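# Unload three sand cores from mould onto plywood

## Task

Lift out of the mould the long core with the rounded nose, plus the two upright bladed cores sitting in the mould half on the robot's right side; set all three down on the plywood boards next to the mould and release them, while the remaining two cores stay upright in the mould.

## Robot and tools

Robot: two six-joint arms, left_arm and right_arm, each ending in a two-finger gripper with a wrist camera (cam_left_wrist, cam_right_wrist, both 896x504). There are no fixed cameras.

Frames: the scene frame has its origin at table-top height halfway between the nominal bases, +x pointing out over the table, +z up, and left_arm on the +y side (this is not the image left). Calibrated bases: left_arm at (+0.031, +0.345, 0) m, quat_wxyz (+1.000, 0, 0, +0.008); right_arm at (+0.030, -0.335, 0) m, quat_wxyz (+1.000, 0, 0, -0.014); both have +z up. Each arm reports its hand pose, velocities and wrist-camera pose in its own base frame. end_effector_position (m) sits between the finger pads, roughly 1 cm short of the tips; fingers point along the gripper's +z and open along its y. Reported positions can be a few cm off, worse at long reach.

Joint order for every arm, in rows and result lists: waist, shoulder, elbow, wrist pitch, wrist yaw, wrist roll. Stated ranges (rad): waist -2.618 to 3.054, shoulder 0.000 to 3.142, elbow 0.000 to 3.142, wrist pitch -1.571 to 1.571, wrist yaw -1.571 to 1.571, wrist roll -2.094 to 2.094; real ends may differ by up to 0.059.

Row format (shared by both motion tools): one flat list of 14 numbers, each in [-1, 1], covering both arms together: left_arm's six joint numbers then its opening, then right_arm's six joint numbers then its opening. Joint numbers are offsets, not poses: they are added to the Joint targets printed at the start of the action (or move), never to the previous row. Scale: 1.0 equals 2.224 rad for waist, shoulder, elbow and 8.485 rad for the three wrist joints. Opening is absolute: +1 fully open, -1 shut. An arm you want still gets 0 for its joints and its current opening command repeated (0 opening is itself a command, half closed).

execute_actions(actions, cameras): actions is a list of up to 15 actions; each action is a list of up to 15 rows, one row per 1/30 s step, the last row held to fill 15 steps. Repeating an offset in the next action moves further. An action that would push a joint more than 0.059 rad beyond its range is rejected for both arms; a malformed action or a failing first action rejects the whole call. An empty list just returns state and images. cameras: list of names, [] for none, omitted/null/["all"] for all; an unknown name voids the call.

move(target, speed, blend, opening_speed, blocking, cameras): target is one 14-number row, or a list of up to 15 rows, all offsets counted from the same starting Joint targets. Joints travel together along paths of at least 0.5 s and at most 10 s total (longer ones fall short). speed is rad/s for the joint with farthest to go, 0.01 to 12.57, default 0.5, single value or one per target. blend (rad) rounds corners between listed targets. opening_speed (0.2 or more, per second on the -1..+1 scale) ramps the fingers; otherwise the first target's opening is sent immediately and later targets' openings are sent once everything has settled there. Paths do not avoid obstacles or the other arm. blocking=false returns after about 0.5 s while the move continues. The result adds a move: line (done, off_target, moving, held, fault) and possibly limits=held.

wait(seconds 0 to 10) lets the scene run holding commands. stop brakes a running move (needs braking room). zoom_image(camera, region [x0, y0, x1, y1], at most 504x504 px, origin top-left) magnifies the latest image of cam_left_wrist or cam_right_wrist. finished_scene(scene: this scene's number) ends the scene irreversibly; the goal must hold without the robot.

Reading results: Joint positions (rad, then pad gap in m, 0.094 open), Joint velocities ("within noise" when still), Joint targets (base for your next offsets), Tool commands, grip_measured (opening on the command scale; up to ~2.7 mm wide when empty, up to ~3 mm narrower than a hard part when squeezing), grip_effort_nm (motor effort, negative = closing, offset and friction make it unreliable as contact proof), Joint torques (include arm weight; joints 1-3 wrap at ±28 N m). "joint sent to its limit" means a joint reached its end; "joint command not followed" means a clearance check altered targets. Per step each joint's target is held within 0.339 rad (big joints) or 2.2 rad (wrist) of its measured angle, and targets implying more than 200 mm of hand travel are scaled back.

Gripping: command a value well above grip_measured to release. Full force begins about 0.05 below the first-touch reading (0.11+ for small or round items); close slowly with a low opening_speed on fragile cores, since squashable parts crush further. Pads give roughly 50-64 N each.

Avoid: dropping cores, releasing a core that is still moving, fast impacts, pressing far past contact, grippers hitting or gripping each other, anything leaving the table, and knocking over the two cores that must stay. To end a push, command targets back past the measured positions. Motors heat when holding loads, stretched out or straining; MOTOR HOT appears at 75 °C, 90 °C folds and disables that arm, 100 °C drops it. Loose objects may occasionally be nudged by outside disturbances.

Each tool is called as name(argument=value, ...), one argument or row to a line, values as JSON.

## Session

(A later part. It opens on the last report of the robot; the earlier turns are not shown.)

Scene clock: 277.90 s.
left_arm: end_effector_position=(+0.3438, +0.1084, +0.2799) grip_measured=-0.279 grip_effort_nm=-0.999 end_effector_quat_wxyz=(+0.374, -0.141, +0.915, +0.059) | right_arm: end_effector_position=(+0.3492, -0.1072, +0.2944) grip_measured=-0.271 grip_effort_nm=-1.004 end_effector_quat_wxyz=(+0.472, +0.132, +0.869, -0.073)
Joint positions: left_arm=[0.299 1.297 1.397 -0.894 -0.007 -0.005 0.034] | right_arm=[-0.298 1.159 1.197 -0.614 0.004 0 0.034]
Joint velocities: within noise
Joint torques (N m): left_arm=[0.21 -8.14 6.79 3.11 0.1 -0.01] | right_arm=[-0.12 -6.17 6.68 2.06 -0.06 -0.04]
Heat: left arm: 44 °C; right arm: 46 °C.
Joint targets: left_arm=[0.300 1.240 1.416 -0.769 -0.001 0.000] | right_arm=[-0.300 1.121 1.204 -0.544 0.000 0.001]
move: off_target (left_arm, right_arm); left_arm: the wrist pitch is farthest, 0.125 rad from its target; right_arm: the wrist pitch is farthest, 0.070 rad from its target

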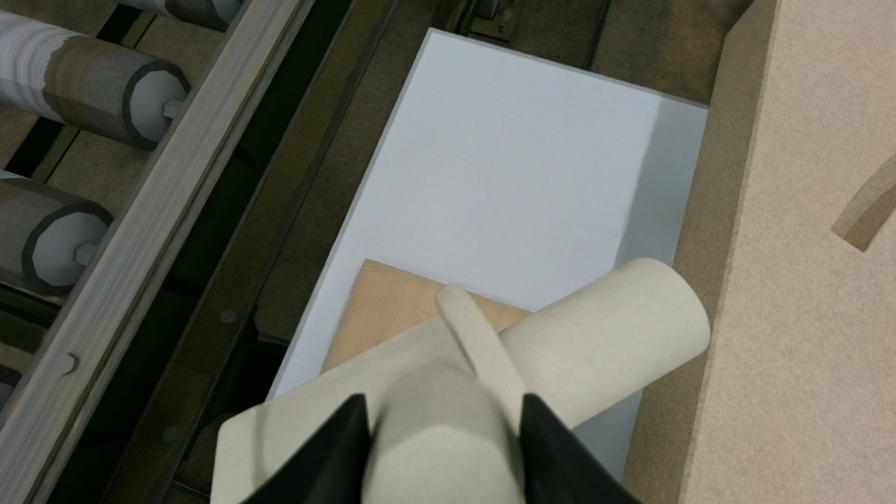

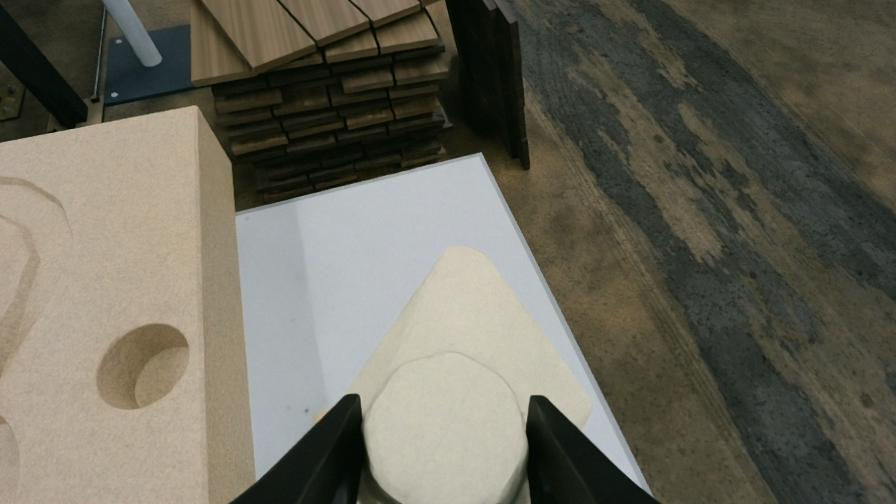

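move(
  target=[0.045,-0.0225,-0.2248,0.0523,0,0,-0.36,0,0,0,0,0,0,-0.36],
  speed=0.4,
)

Scene clock: 299.43 s.
left_arm: end_effector_position=(+0.3304, +0.1392, +0.1582) grip_measured=-0.279 grip_effort_nm=-0.999 end_effector_quat_wxyz=(+0.362, -0.185, +0.911, +0.073) | right_arm: end_effector_position=(+0.3492, -0.1072, +0.2944) grip_measured=-0.271 grip_effort_nm=-1.004 end_effector_quat_wxyz=(+0.472, +0.132, +0.869, -0.073)
Joint positions: left_arm=[0.394 1.254 0.893 -0.454 -0.004 -0.005 0.034] | right_arm=[-0.298 1.159 1.197 -0.614 0.004 0 0.034]
Joint velocities: within noise
Joint torques (N m): left_arm=[0.59 -8.59 7.45 3.13 0.07 -0.02] | right_arm=[-0.09 -6.19 6.68 2.05 -0.06 -0.04]
Heat: left arm: 52 °C; right arm: 49 °C.
Joint targets: left_arm=[0.400 1.190 0.916 -0.326 0.000 0.000] | right_arm=[-0.300 1.121 1.204 -0.543 0.000 0.001]
move: off_target (left_arm, right_arm); left_arm: the wrist pitch is farthest, 0.129 rad from its target; right_arm: the wrist pitch is farthest, 0.070 rad from its target

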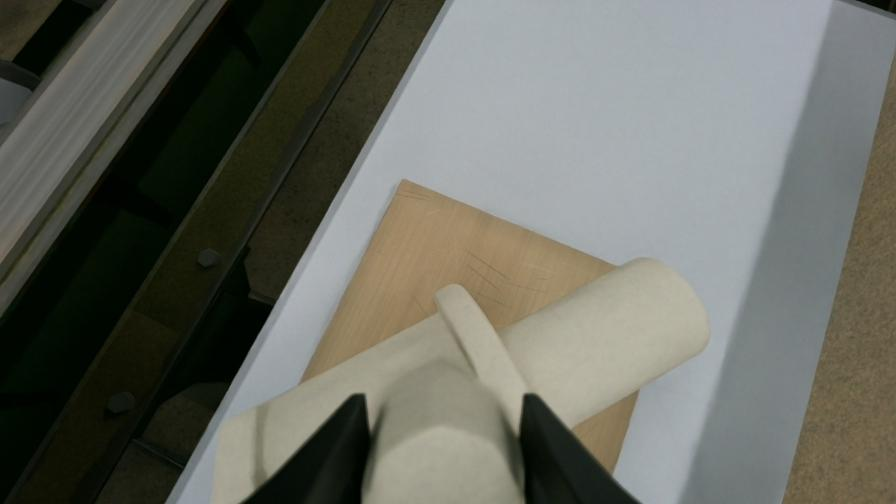

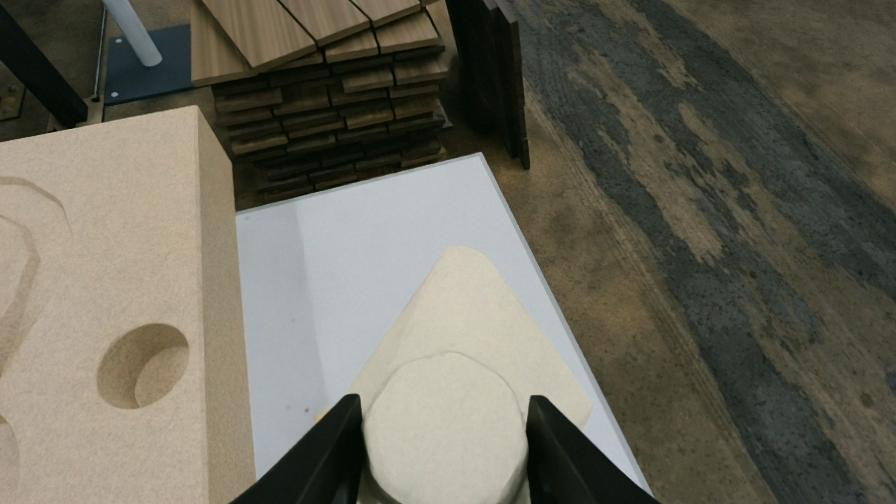

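move(
  target=[0,0.0099,-0.0465,0.0148,0,0,-0.36,0,0,0,0,0,0,-0.36],
  speed=0.15,
  cameras=["cam_left_wrist"],
)

Scene clock: 305.17 s.
left_arm: end_effector_position=(+0.3299, +0.1389, +0.1371) grip_measured=-0.279 grip_effort_nm=-1.009 end_effector_quat_wxyz=(+0.371, -0.184, +0.907, +0.075) | right_arm: end_effector_position=(+0.3491, -0.1072, +0.2943) grip_measured=-0.271 grip_effort_nm=-1.004 end_effector_quat_wxyz=(+0.471, +0.132, +0.869, -0.073)
Joint positions: left_arm=[0.394 1.254 0.793 -0.334 -0.004 -0.005 0.034] | right_arm=[-0.298 1.159 1.197 -0.614 0.004 0 0.034]
Joint velocities: within noise
Joint torques (N m): left_arm=[0.64 -6.87 7.09 3.22 0.09 0] | right_arm=[-0.13 -6.19 6.68 2.06 -0.05 -0.04]
Heat: left arm: 52 °C; right arm: 49 °C.
Joint targets: left_arm=[0.400 1.212 0.812 -0.200 0.000 0.000] | right_arm=[-0.300 1.121 1.204 -0.543 0.000 0.001]
move: off_target (left_arm, right_arm); left_arm: the wrist pitch is farthest, 0.133 rad from its target; right_arm: the wrist pitch is farthest, 0.071 rad from its target
Images, in order (width x height): cam_left_wrist 896x504.

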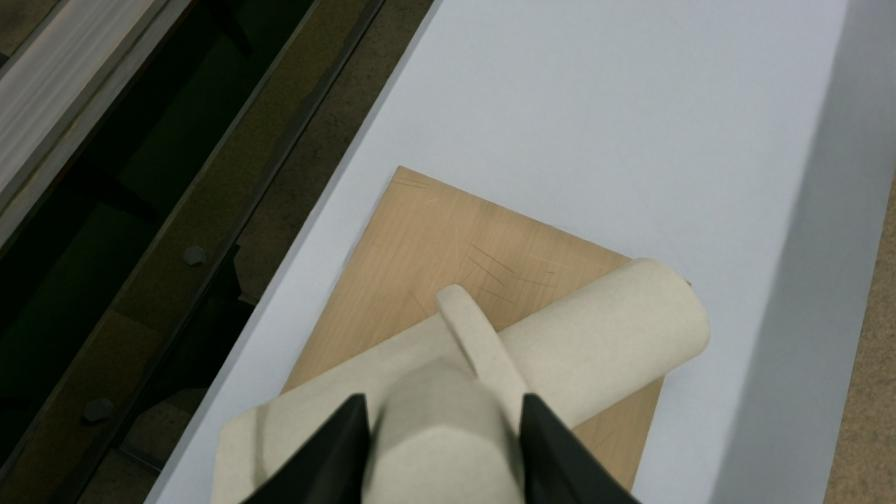

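move(
  target=[0,0.0081,-0.0216,0.0079,0,0,-0.36,0,0,0,0,0,0,-0.36],
  speed=0.1,
  cameras=["cam_left_wrist"],
)

Scene clock: 309.37 s.
left_arm: end_effector_position=(+0.3297, +0.1389, +0.1281) grip_measured=-0.279 grip_effort_nm=-0.994 end_effector_quat_wxyz=(+0.378, -0.183, +0.904, +0.077) | right_arm: end_effector_position=(+0.3491, -0.1072, +0.2943) grip_measured=-0.271 grip_effort_nm=-1.004 end_effector_quat_wxyz=(+0.471, +0.132, +0.869, -0.073)
Joint positions: left_arm=[0.394 1.254 0.746 -0.27 -0.004 -0.005 0.034] | right_arm=[-0.298 1.159 1.197 -0.614 0.004 0 0.034]
Joint velocities: within noise
Joint torques (N m): left_arm=[0.57 -5.39 6.95 3.29 0.06 -0.03] | right_arm=[-0.09 -6.17 6.69 2.06 -0.06 -0.05]
Heat: left arm: 53 °C; right arm: 50 °C.
Joint targets: left_arm=[0.400 1.230 0.764 -0.133 0.000 0.000] | right_arm=[-0.300 1.121 1.204 -0.543 0.000 0.001]
move: off_target (left_arm, right_arm); left_arm: the wrist pitch is farthest, 0.137 rad from its target; right_arm: the wrist pitch is farthest, 0.071 rad from its target
Images, in order (width x height): cam_left_wrist 896x504.

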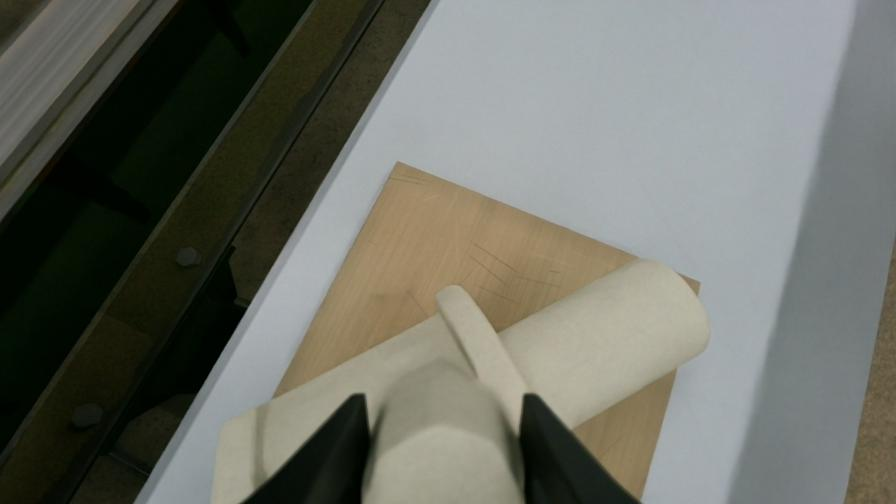

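move(
  target=[0,0.0150,-0.0220,0.0090,0,0,-0.36,0,0,0,0,0,0,-0.36],
  speed=0.1,
  cameras=["cam_left_wrist"],
)

Scene clock: 314.53 s.
left_arm: end_effector_position=(+0.3338, +0.1406, +0.1192) grip_measured=-0.279 grip_effort_nm=-0.989 end_effector_quat_wxyz=(+0.389, -0.182, +0.899, +0.079) | right_arm: end_effector_position=(+0.3491, -0.1072, +0.2942) grip_measured=-0.271 grip_effort_nm=-1.004 end_effector_quat_wxyz=(+0.471, +0.132, +0.869, -0.073)
Joint positions: left_arm=[0.394 1.272 0.702 -0.184 -0.004 -0.005 0.034] | right_arm=[-0.298 1.159 1.197 -0.615 0.004 0 0.034]
Joint velocities: within noise
Joint torques (N m): left_arm=[0.59 -4.3 6.43 3.22 0.08 0.02] | right_arm=[-0.12 -6.17 6.69 2.06 -0.06 -0.04]
Heat: left arm: 54 °C; right arm: 50 °C.
Joint targets: left_arm=[0.400 1.263 0.715 -0.057 0.000 -0.001] | right_arm=[-0.300 1.121 1.204 -0.544 0.000 0.001]
move: off_target (left_arm, right_arm); left_arm: the wrist pitch is farthest, 0.127 rad from its target; right_arm: the wrist pitch is farthest, 0.072 rad from its target
Images, in order (width x height): cam_left_wrist 896x504.

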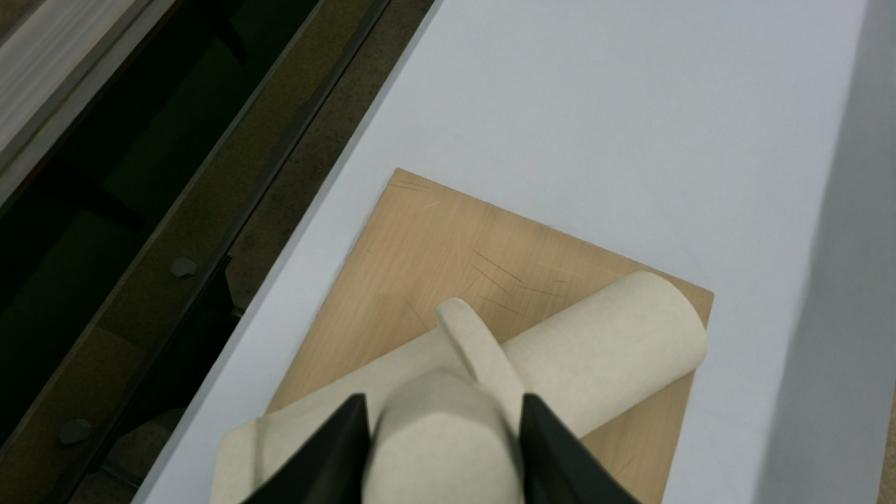

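move(
  target=[0,0.0080,-0.0160,-0.0040,0,0,-0.36,0,0,0,0,0,0,-0.36],
  speed=0.1,
  cameras=["cam_left_wrist"],
)

Scene clock: 319.93 s.
left_arm: end_effector_position=(+0.3346, +0.1412, +0.1174) grip_measured=-0.279 grip_effort_nm=-0.994 end_effector_quat_wxyz=(+0.396, -0.182, +0.896, +0.081) | right_arm: end_effector_position=(+0.3491, -0.1072, +0.2942) grip_measured=-0.271 grip_effort_nm=-1.004 end_effector_quat_wxyz=(+0.471, +0.132, +0.869, -0.073)
Joint positions: left_arm=[0.394 1.272 0.683 -0.149 -0.006 -0.005 0.034] | right_arm=[-0.298 1.159 1.197 -0.615 0.004 0 0.034]
Joint velocities: within noise
Joint torques (N m): left_arm=[0.58 -3.07 5.08 2.48 0.09 -0.02] | right_arm=[-0.1 -6.19 6.69 2.07 -0.05 -0.04]
Heat: left arm: 54 °C; right arm: 50 °C.
Joint targets: left_arm=[0.400 1.281 0.680 -0.091 0.000 -0.001] | right_arm=[-0.300 1.121 1.204 -0.543 0.000 0.001]
move: off_target (left_arm, right_arm); left_arm: the wrist pitch is farthest, 0.059 rad from its target; right_arm: the wrist pitch is farthest, 0.071 rad from its target
Images, in order (width x height): cam_left_wrist 896x504.

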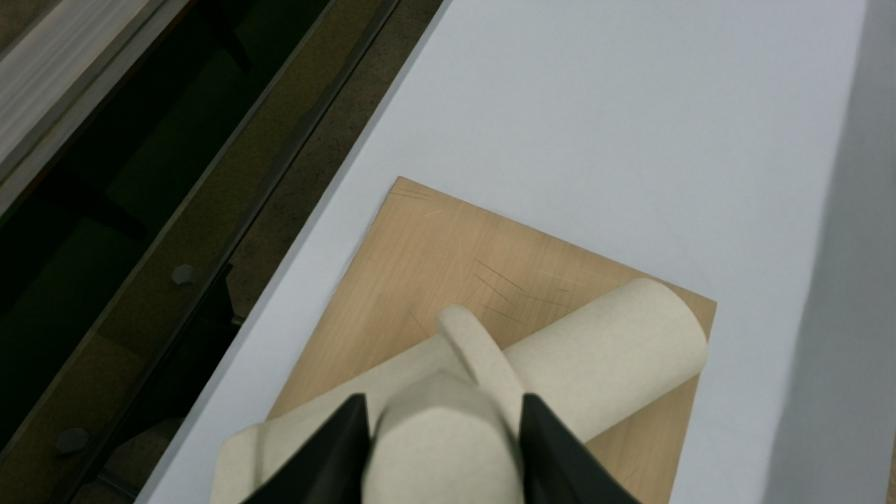

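move(
  target=[
    [0,0.0060,-0.0120,-0.0040,0,0,-0.36,0,0,0,0,0,0,-0.36],
    [0,0.0060,-0.0120,-0.0040,0,0,-0.2,0,0,0,0,0,0,-0.36],
  ],
  speed=0.1,
  opening_speed=0.2,
  cameras=["cam_left_wrist"],
)

Scene clock: 325.27 s.
left_arm: end_effector_position=(+0.3347, +0.1418, +0.1149) grip_measured=-0.202 grip_effort_nm=0.120 end_effector_quat_wxyz=(+0.399, -0.182, +0.895, +0.082) | right_arm: end_effector_position=(+0.3491, -0.1072, +0.2942) grip_measured=-0.271 grip_effort_nm=-1.009 end_effector_quat_wxyz=(+0.471, +0.132, +0.869, -0.073)
Joint positions: left_arm=[0.394 1.275 0.67 -0.126 -0.008 -0.005 0.037] | right_arm=[-0.298 1.159 1.197 -0.615 0.004 0 0.034]
Joint velocities: within noise
Joint torques (N m): left_arm=[0.53 -2.4 4.03 1.87 0.12 0] | right_arm=[-0.1 -6.16 6.65 2.07 -0.05 -0.04]
Heat: left arm: 52 °C; right arm: 51 °C.
Joint targets: left_arm=[0.400 1.295 0.653 -0.125 0.000 -0.001] | right_arm=[-0.300 1.121 1.204 -0.543 0.000 0.001]
move: off_target (right_arm); right_arm: the wrist pitch is farthest, 0.072 rad from its target
Images, in order (width x height): cam_left_wrist 896x504.

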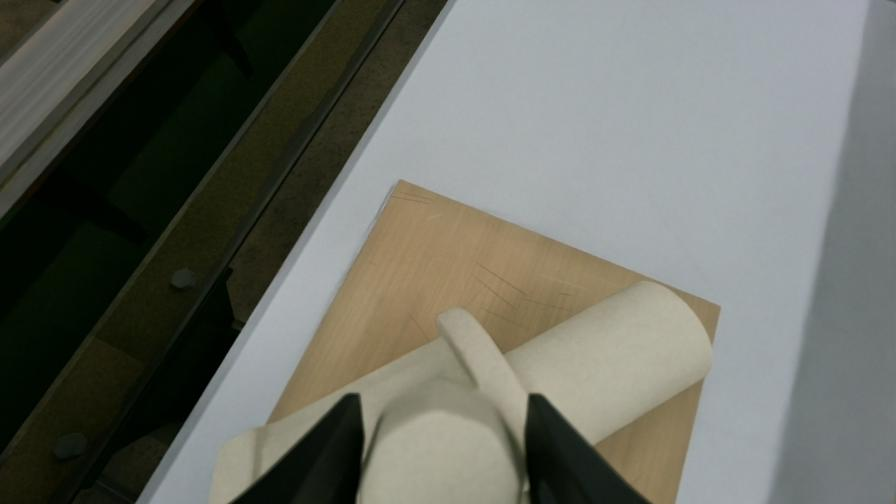

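move(
  target=[0,0,0,0,0,0,0.0,0,0,0,0,0,0,-0.36],
  opening_speed=0.2,
  cameras=["cam_left_wrist"],
)

Scene clock: 329.13 s.
left_arm: end_effector_position=(+0.3342, +0.1416, +0.1119) grip_measured=-0.002 grip_effort_nm=0.149 end_effector_quat_wxyz=(+0.395, -0.183, +0.896, +0.082) | right_arm: end_effector_position=(+0.3490, -0.1071, +0.2941) grip_measured=-0.271 grip_effort_nm=-1.004 end_effector_quat_wxyz=(+0.471, +0.132, +0.869, -0.073)
Joint positions: left_arm=[0.394 1.281 0.667 -0.125 -0.008 -0.005 0.047] | right_arm=[-0.298 1.159 1.197 -0.615 0.004 0 0.034]
Joint velocities: within noise
Joint torques (N m): left_arm=[0.57 -2.81 4.29 1.84 0.1 -0.06] | right_arm=[-0.12 -6.16 6.69 2.06 -0.05 -0.04]
Heat: left arm: 51 °C; right arm: 51 °C.
Joint targets: left_arm=[0.400 1.295 0.653 -0.125 0.000 -0.001] | right_arm=[-0.300 1.121 1.204 -0.544 0.000 0.001]
move: off_target (right_arm); right_arm: the wrist pitch is farthest, 0.072 rad from its target
Images, in order (width x height): cam_left_wrist 896x504.

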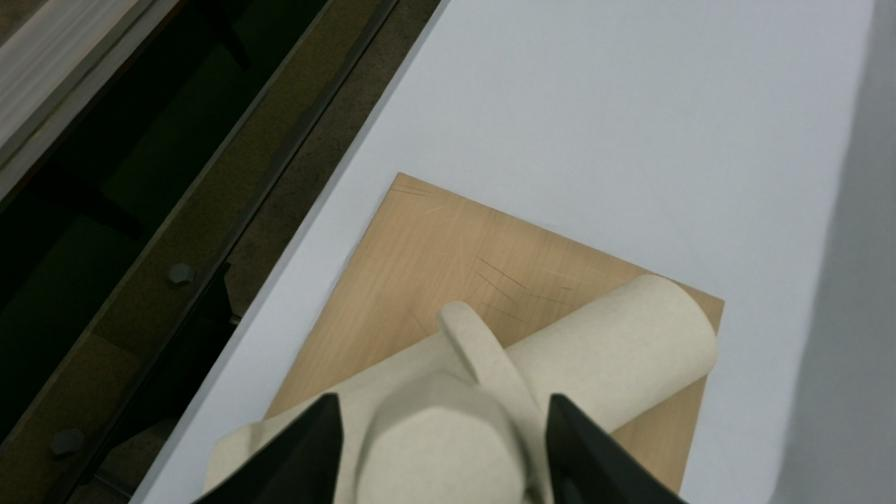

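move(
  target=[
    [0,-0.1515,0.0890,-0.0669,0,0,0,0,0,0,0,0,0,-0.36],
    [-0.5171,-0.3775,-0.0776,0.0118,0.0589,0,0,0,0,0,0,0,0,-0.36],
  ],
  speed=[0.3,0.8],
)

Scene clock: 341.90 s.
left_arm: end_effector_position=(+0.1317, -0.2340, +0.2975) grip_measured=-0.002 grip_effort_nm=0.134 end_effector_quat_wxyz=(+0.567, +0.409, +0.586, -0.410) | right_arm: end_effector_position=(+0.3490, -0.1071, +0.2941) grip_measured=-0.271 grip_effort_nm=-1.009 end_effector_quat_wxyz=(+0.471, +0.132, +0.869, -0.073)
Joint positions: left_arm=[-0.742 0.467 0.49 -0.046 0.493 -0.005 0.047] | right_arm=[-0.298 1.159 1.197 -0.615 0.004 0 0.034]
Joint velocities: within noise
Joint torques (N m): left_arm=[-0.55 0.24 4.93 2.35 0.12 0] | right_arm=[-0.09 -6.2 6.69 2.07 -0.05 -0.04]
Heat: left arm: 48 °C; right arm: 52 °C.
Joint targets: left_arm=[-0.750 0.455 0.480 -0.024 0.499 -0.001] | right_arm=[-0.300 1.121 1.204 -0.543 0.000 0.001]
move: off_target (right_arm); right_arm: the wrist pitch is farthest, 0.071 rad from its target

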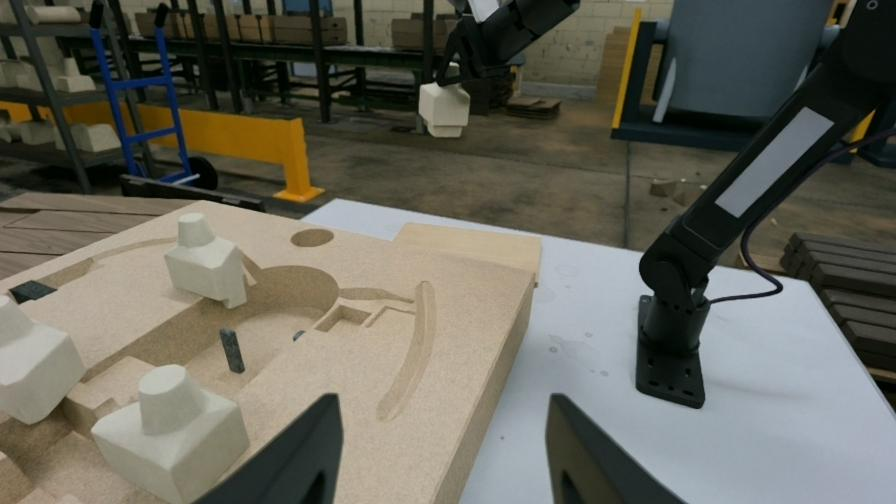

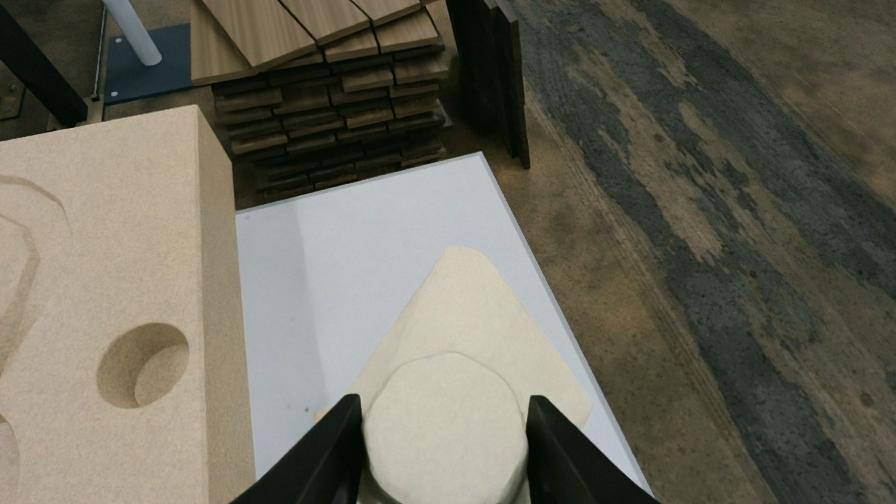

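zoom_image(
  camera="cam_left_wrist",
  region=[380, 30, 520, 160],
)

zoom_image(
  camera="cam_left_wrist",
  region=[100, 180, 560, 420],
)

Scaled by 3.600.

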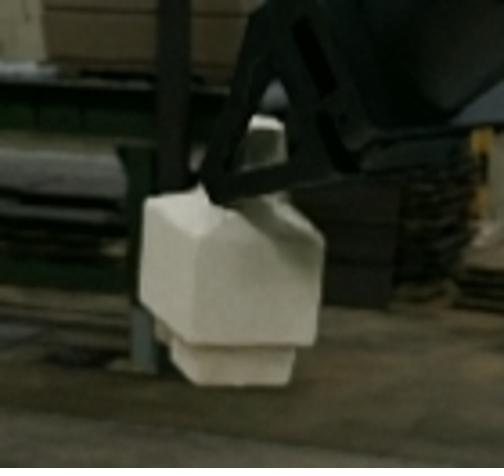

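Scaled by 1.096.

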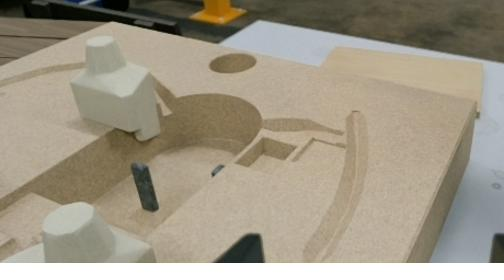

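move(
  target=[0,0,0,0,0,0,0,0.0072,0.0625,-0.2064,0.0677,0,0,-0.36],
  speed=0.4,
)

Scene clock: 355.03 s.
left_arm: end_effector_position=(+0.1315, -0.2341, +0.2977) grip_measured=-0.002 grip_effort_nm=0.139 end_effector_quat_wxyz=(+0.567, +0.409, +0.585, -0.410) | right_arm: end_effector_position=(+0.3702, -0.1104, +0.1541) grip_measured=-0.271 grip_effort_nm=-1.004 end_effector_quat_wxyz=(+0.456, +0.130, +0.878, -0.069)
Joint positions: left_arm=[-0.742 0.467 0.49 -0.045 0.494 -0.005 0.047] | right_arm=[-0.29 1.27 0.733 -0.075 0.004 0 0.034]
Joint velocities: within noise
Joint torques (N m): left_arm=[-0.46 0.28 4.97 2.37 0.11 0.01] | right_arm=[0.57 -4.7 7.12 2.37 -0.05 -0.04]
Heat: left arm: 48 °C; right arm: 52 °C.
Joint targets: left_arm=[-0.750 0.455 0.480 -0.025 0.499 -0.001] | right_arm=[-0.284 1.260 0.745 0.031 0.000 0.001]
move: off_target (right_arm); right_arm: the wrist pitch is farthest, 0.106 rad from its target

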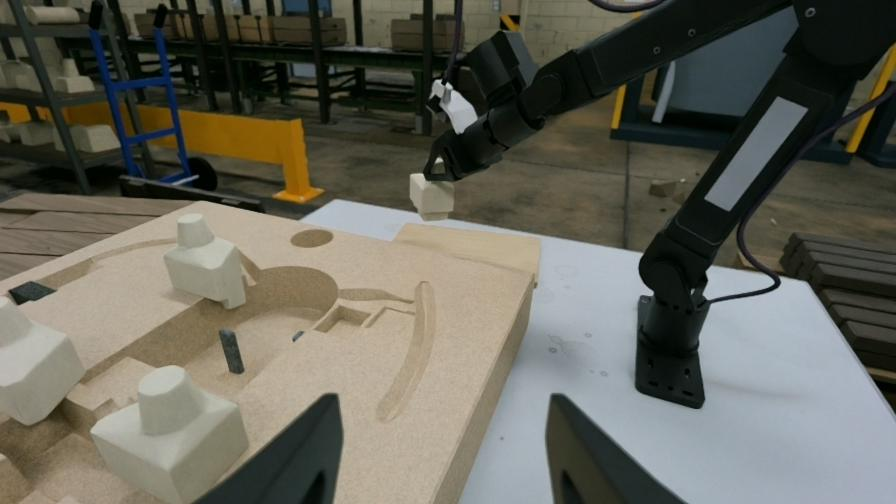

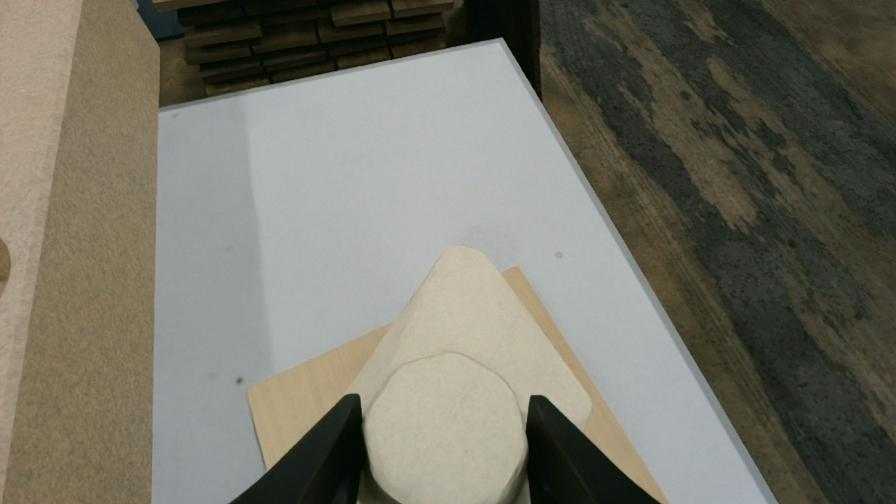

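move(
  target=[0,0,0,0,0,0,0,0,0.0240,-0.0396,0.0208,0,0,-0.36],
  speed=0.15,
)

Scene clock: 362.63 s.
left_arm: end_effector_position=(+0.1315, -0.2341, +0.2978) grip_measured=-0.002 grip_effort_nm=0.134 end_effector_quat_wxyz=(+0.567, +0.409, +0.585, -0.410) | right_arm: end_effector_position=(+0.3760, -0.1122, +0.1343) grip_measured=-0.271 grip_effort_nm=-1.004 end_effector_quat_wxyz=(+0.473, +0.128, +0.869, -0.071)
Joint positions: left_arm=[-0.742 0.467 0.49 -0.045 0.494 -0.005 0.047] | right_arm=[-0.29 1.32 0.649 0.098 0.004 0 0.034]
Joint velocities: within noise
Joint torques (N m): left_arm=[-0.57 0.17 4.9 2.36 0.11 -0.02] | right_arm=[0.57 -4.63 6.57 2.44 -0.04 -0.03]
Heat: left arm: 49 °C; right arm: 54 °C.
Joint targets: left_arm=[-0.750 0.455 0.480 -0.024 0.499 -0.001] | right_arm=[-0.284 1.313 0.657 0.208 0.000 0.001]
move: off_target (right_arm); right_arm: the wrist pitch is farthest, 0.110 rad from its target

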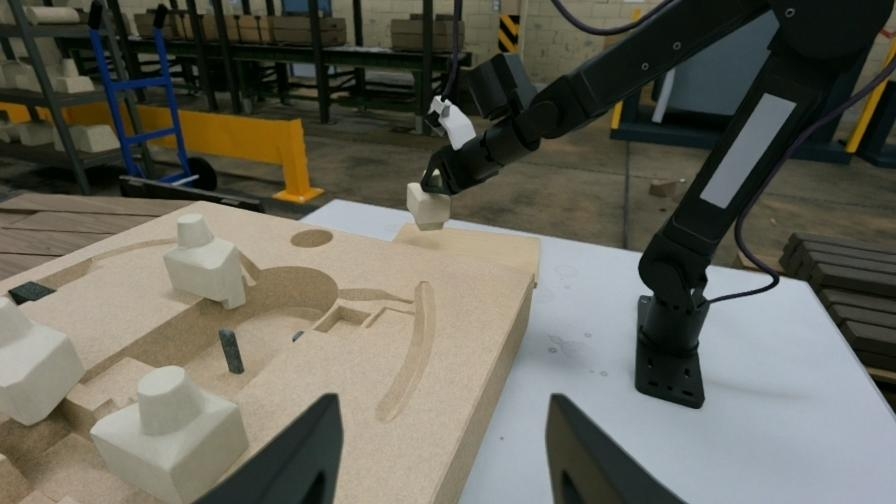

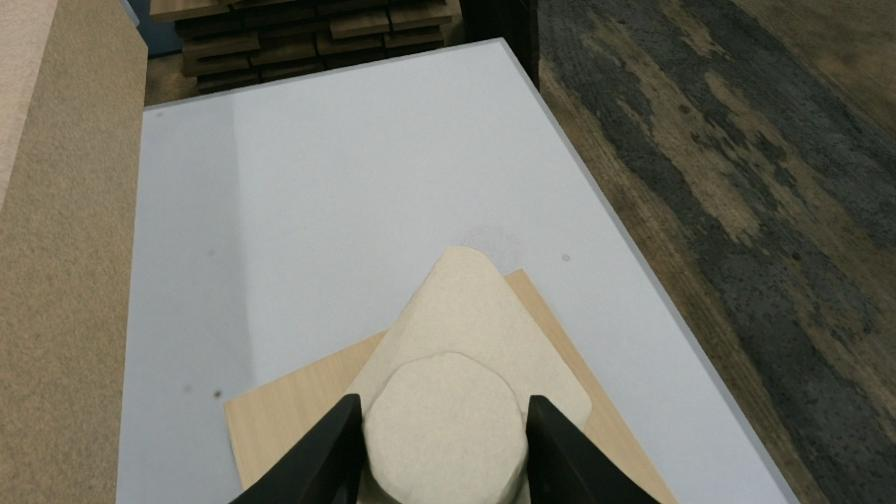

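move(
  target=[0,0,0,0,0,0,0,0,0.0081,-0.0090,-0.0026,0,0,-0.36],
  speed=0.1,
)

Scene clock: 366.10 s.
left_arm: end_effector_position=(+0.1315, -0.2341, +0.2978) grip_measured=-0.002 grip_effort_nm=0.139 end_effector_quat_wxyz=(+0.567, +0.409, +0.585, -0.410) | right_arm: end_effector_position=(+0.3715, -0.1108, +0.1192) grip_measured=-0.271 grip_effort_nm=-1.004 end_effector_quat_wxyz=(+0.457, +0.129, +0.877, -0.069)
Joint positions: left_arm=[-0.742 0.467 0.49 -0.045 0.494 -0.005 0.047] | right_arm=[-0.29 1.338 0.629 0.099 0.004 0 0.034]
Joint velocities: within noise
Joint torques (N m): left_arm=[-0.55 0.32 4.94 2.34 0.11 -0.01] | right_arm=[0.57 -4.66 6.53 2.19 -0.05 -0.04]
Heat: left arm: 49 °C; right arm: 54 °C.
Joint targets: left_arm=[-0.750 0.455 0.480 -0.024 0.499 -0.001] | right_arm=[-0.284 1.331 0.637 0.185 0.000 0.001]
move: off_target (right_arm); right_arm: the wrist pitch is farthest, 0.087 rad from its target

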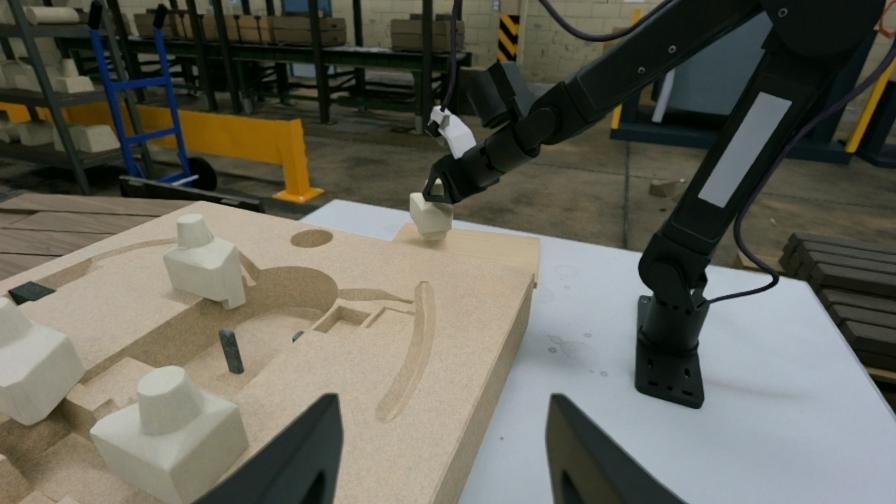

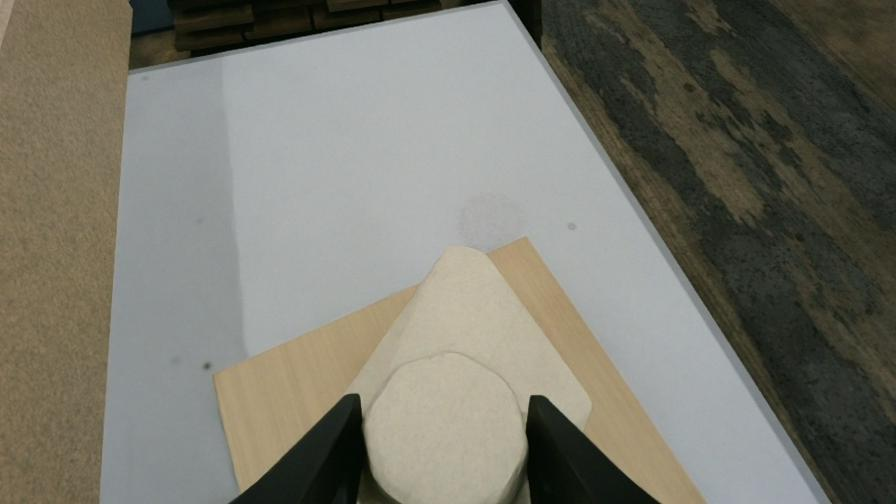

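move(
  target=[0,0,0,0,0,0,0,0,0.0081,-0.0090,0.0020,0,0,-0.36],
  speed=0.1,
)

zoom_image(
  camera="cam_left_wrist",
  region=[380, 160, 560, 300],
)

Scene clock: 368.77 s.
left_arm: end_effector_position=(+0.1315, -0.2341, +0.2978) grip_measured=-0.002 grip_effort_nm=0.144 end_effector_quat_wxyz=(+0.567, +0.409, +0.585, -0.410) | right_arm: end_effector_position=(+0.3705, -0.1103, +0.1123) grip_measured=-0.271 grip_effort_nm=-1.004 end_effector_quat_wxyz=(+0.453, +0.129, +0.879, -0.068)
Joint positions: left_arm=[-0.742 0.467 0.49 -0.045 0.494 -0.005 0.047] | right_arm=[-0.29 1.35 0.615 0.116 0.004 0 0.034]
Joint velocities: within noise
Joint torques (N m): left_arm=[-0.51 0.29 4.93 2.33 0.08 -0.02] | right_arm=[0.53 -4.25 5.96 2.2 -0.06 -0.03]
Heat: left arm: 49 °C; right arm: 54 °C.
Joint targets: left_arm=[-0.750 0.455 0.480 -0.024 0.499 -0.001] | right_arm=[-0.284 1.349 0.617 0.203 0.000 0.001]
move: off_target (right_arm); right_arm: the wrist pitch is farthest, 0.086 rad from its target

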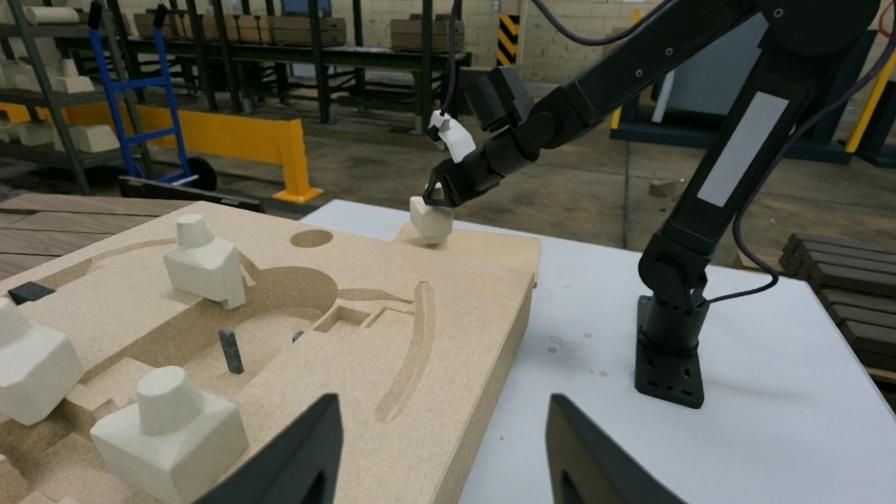

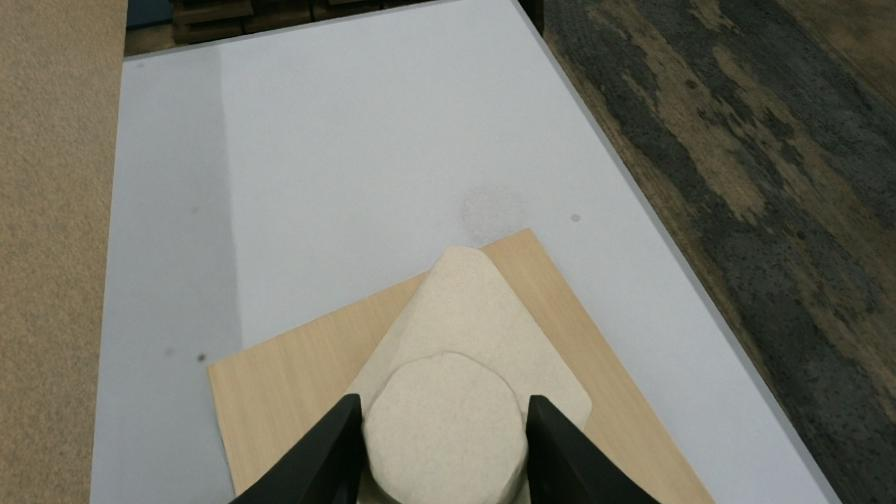

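Scaled by 2.800.

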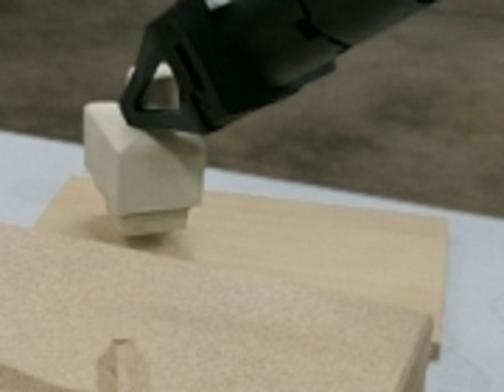

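move(
  target=[0,0,0,0,0,0,0,0,0.0081,-0.0090,0.0020,0,0,-0.36],
  speed=0.1,
)

zoom_image(
  camera="cam_left_wrist",
  region=[380, 160, 560, 300],
)

Scene clock: 371.73 s.
left_arm: end_effector_position=(+0.1315, -0.2341, +0.2978) grip_measured=-0.002 grip_effort_nm=0.144 end_effector_quat_wxyz=(+0.567, +0.409, +0.585, -0.410) | right_arm: end_effector_position=(+0.3729, -0.1111, +0.1115) grip_measured=-0.271 grip_effort_nm=-1.004 end_effector_quat_wxyz=(+0.461, +0.129, +0.875, -0.070)
Joint positions: left_arm=[-0.742 0.467 0.49 -0.045 0.494 -0.005 0.047] | right_arm=[-0.29 1.36 0.602 0.158 0.005 -0.001 0.034]
Joint velocities: within noise
Joint torques (N m): left_arm=[-0.53 0.31 4.89 2.34 0.09 0.01] | right_arm=[0.54 -3.73 5.37 1.95 -0.06 -0.03]
Heat: left arm: 49 °C; right arm: 53 °C.
Joint targets: left_arm=[-0.750 0.455 0.480 -0.024 0.499 -0.001] | right_arm=[-0.284 1.367 0.597 0.220 0.000 0.001]
move: off_target (right_arm); right_arm: the wrist pitch is farthest, 0.062 rad from its target

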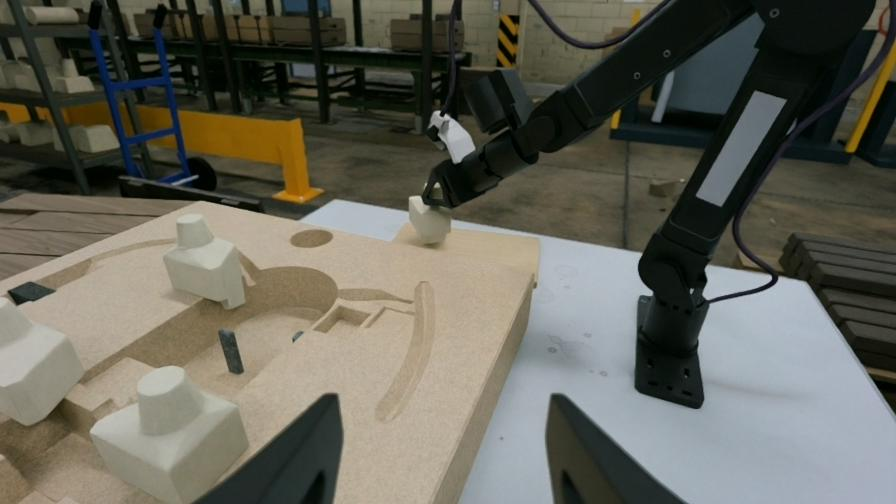

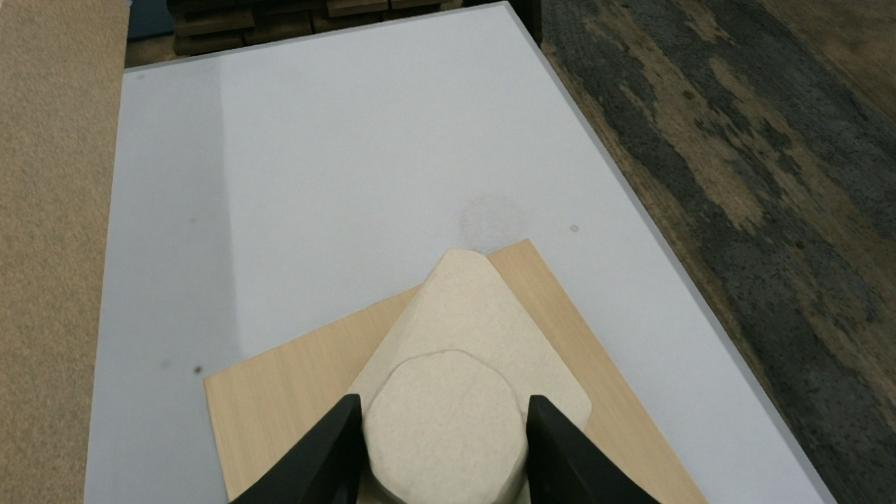

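Scaled by 2.800.

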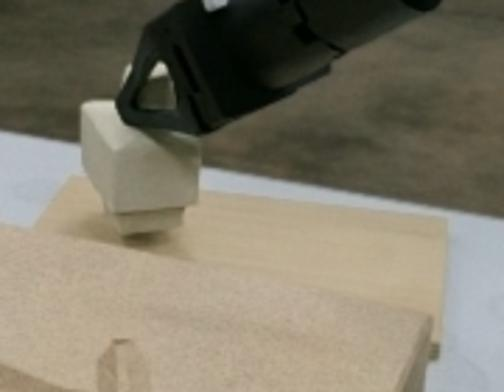

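move(
  target=[0,0,0,0,0,0,0,0,0.0045,-0.0090,-0.0050,0,0,-0.36],
  speed=0.1,
)

zoom_image(
  camera="cam_left_wrist",
  region=[380, 160, 560, 300],
)

Scene clock: 375.47 s.
left_arm: end_effector_position=(+0.1315, -0.2341, +0.2978) grip_measured=-0.002 grip_effort_nm=0.139 end_effector_quat_wxyz=(+0.567, +0.409, +0.585, -0.410) | right_arm: end_effector_position=(+0.3721, -0.1109, +0.1099) grip_measured=-0.271 grip_effort_nm=-1.009 end_effector_quat_wxyz=(+0.462, +0.128, +0.875, -0.070)
Joint positions: left_arm=[-0.742 0.467 0.49 -0.045 0.494 -0.005 0.047] | right_arm=[-0.29 1.361 0.594 0.168 0.005 -0.003 0.034]
Joint velocities: within noise
Joint torques (N m): left_arm=[-0.49 0.35 4.94 2.33 0.1 0] | right_arm=[0.54 -2.97 4.55 1.43 -0.05 0.01]
Heat: left arm: 49 °C; right arm: 52 °C.
Joint targets: left_arm=[-0.750 0.455 0.480 -0.024 0.499 -0.001] | right_arm=[-0.284 1.377 0.577 0.177 0.000 0.000]
move: done

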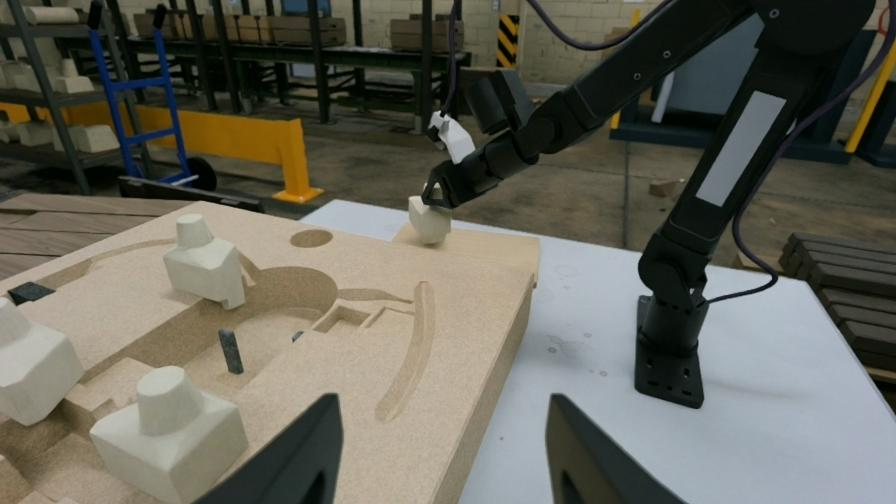

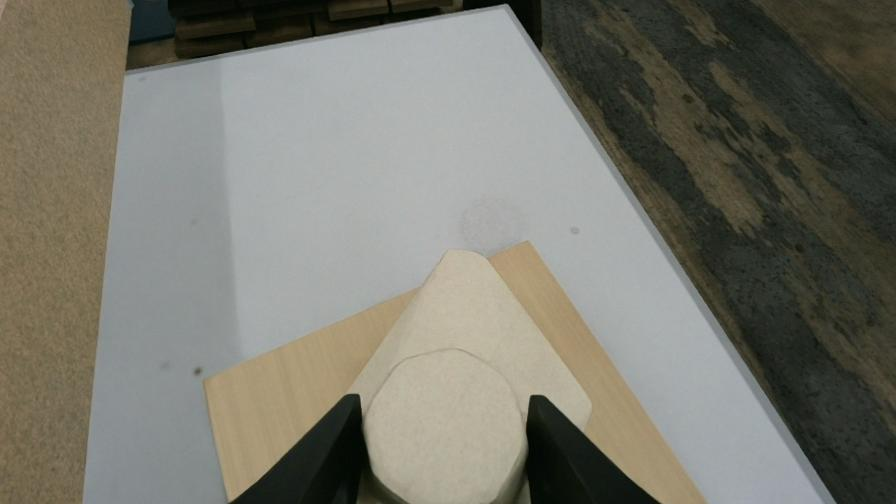

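Scaled by 2.800.

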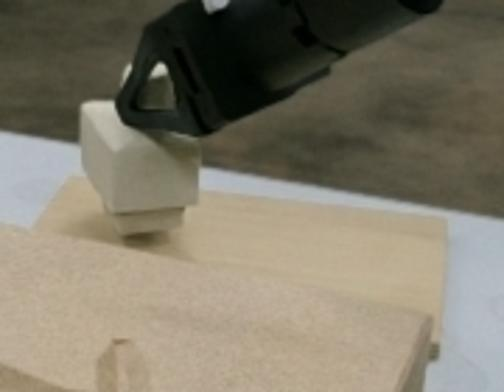

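move(
  target=[0,0,0,0,0,0,0,0,0.0045,-0.0060,-0.0030,0,0,-0.2],
  speed=0.1,
  opening_speed=0.2,
)

zoom_image(
  camera="cam_left_wrist",
  region=[380, 160, 560, 300],
)

Scene clock: 378.63 s.
left_arm: end_effector_position=(+0.1315, -0.2341, +0.2978) grip_measured=-0.002 grip_effort_nm=0.139 end_effector_quat_wxyz=(+0.567, +0.409, +0.585, -0.410) | right_arm: end_effector_position=(+0.3722, -0.1102, +0.1083) grip_measured=-0.202 grip_effort_nm=0.129 end_effector_quat_wxyz=(+0.463, +0.125, +0.875, -0.071)
Joint positions: left_arm=[-0.742 0.467 0.49 -0.045 0.494 -0.005 0.047] | right_arm=[-0.288 1.364 0.587 0.181 0.005 -0.007 0.037]
Joint velocities: within noise
Joint torques (N m): left_arm=[-0.5 0.25 4.96 2.33 0.09 -0.01] | right_arm=[0.39 -2.41 4 1.12 -0.05 0.04]
Heat: left arm: 49 °C; right arm: 51 °C.
Joint targets: left_arm=[-0.750 0.455 0.480 -0.024 0.499 -0.001] | right_arm=[-0.284 1.387 0.564 0.152 0.000 0.001]
move: done

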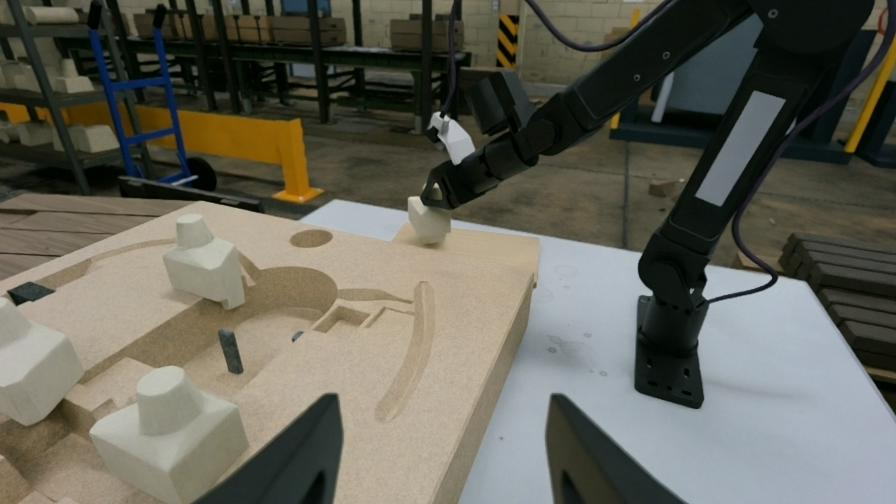

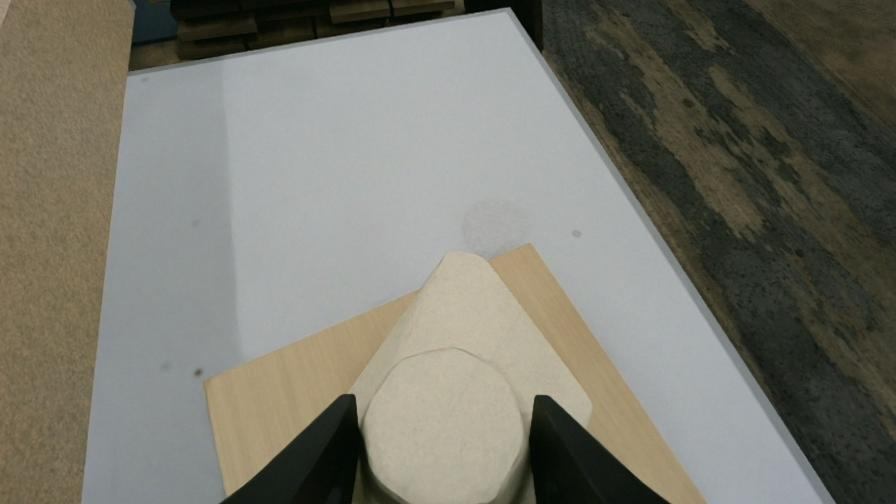

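Scaled by 2.800.

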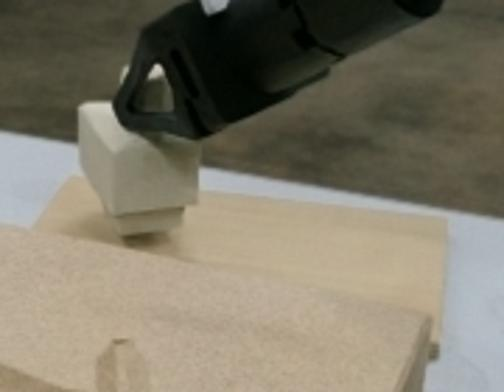

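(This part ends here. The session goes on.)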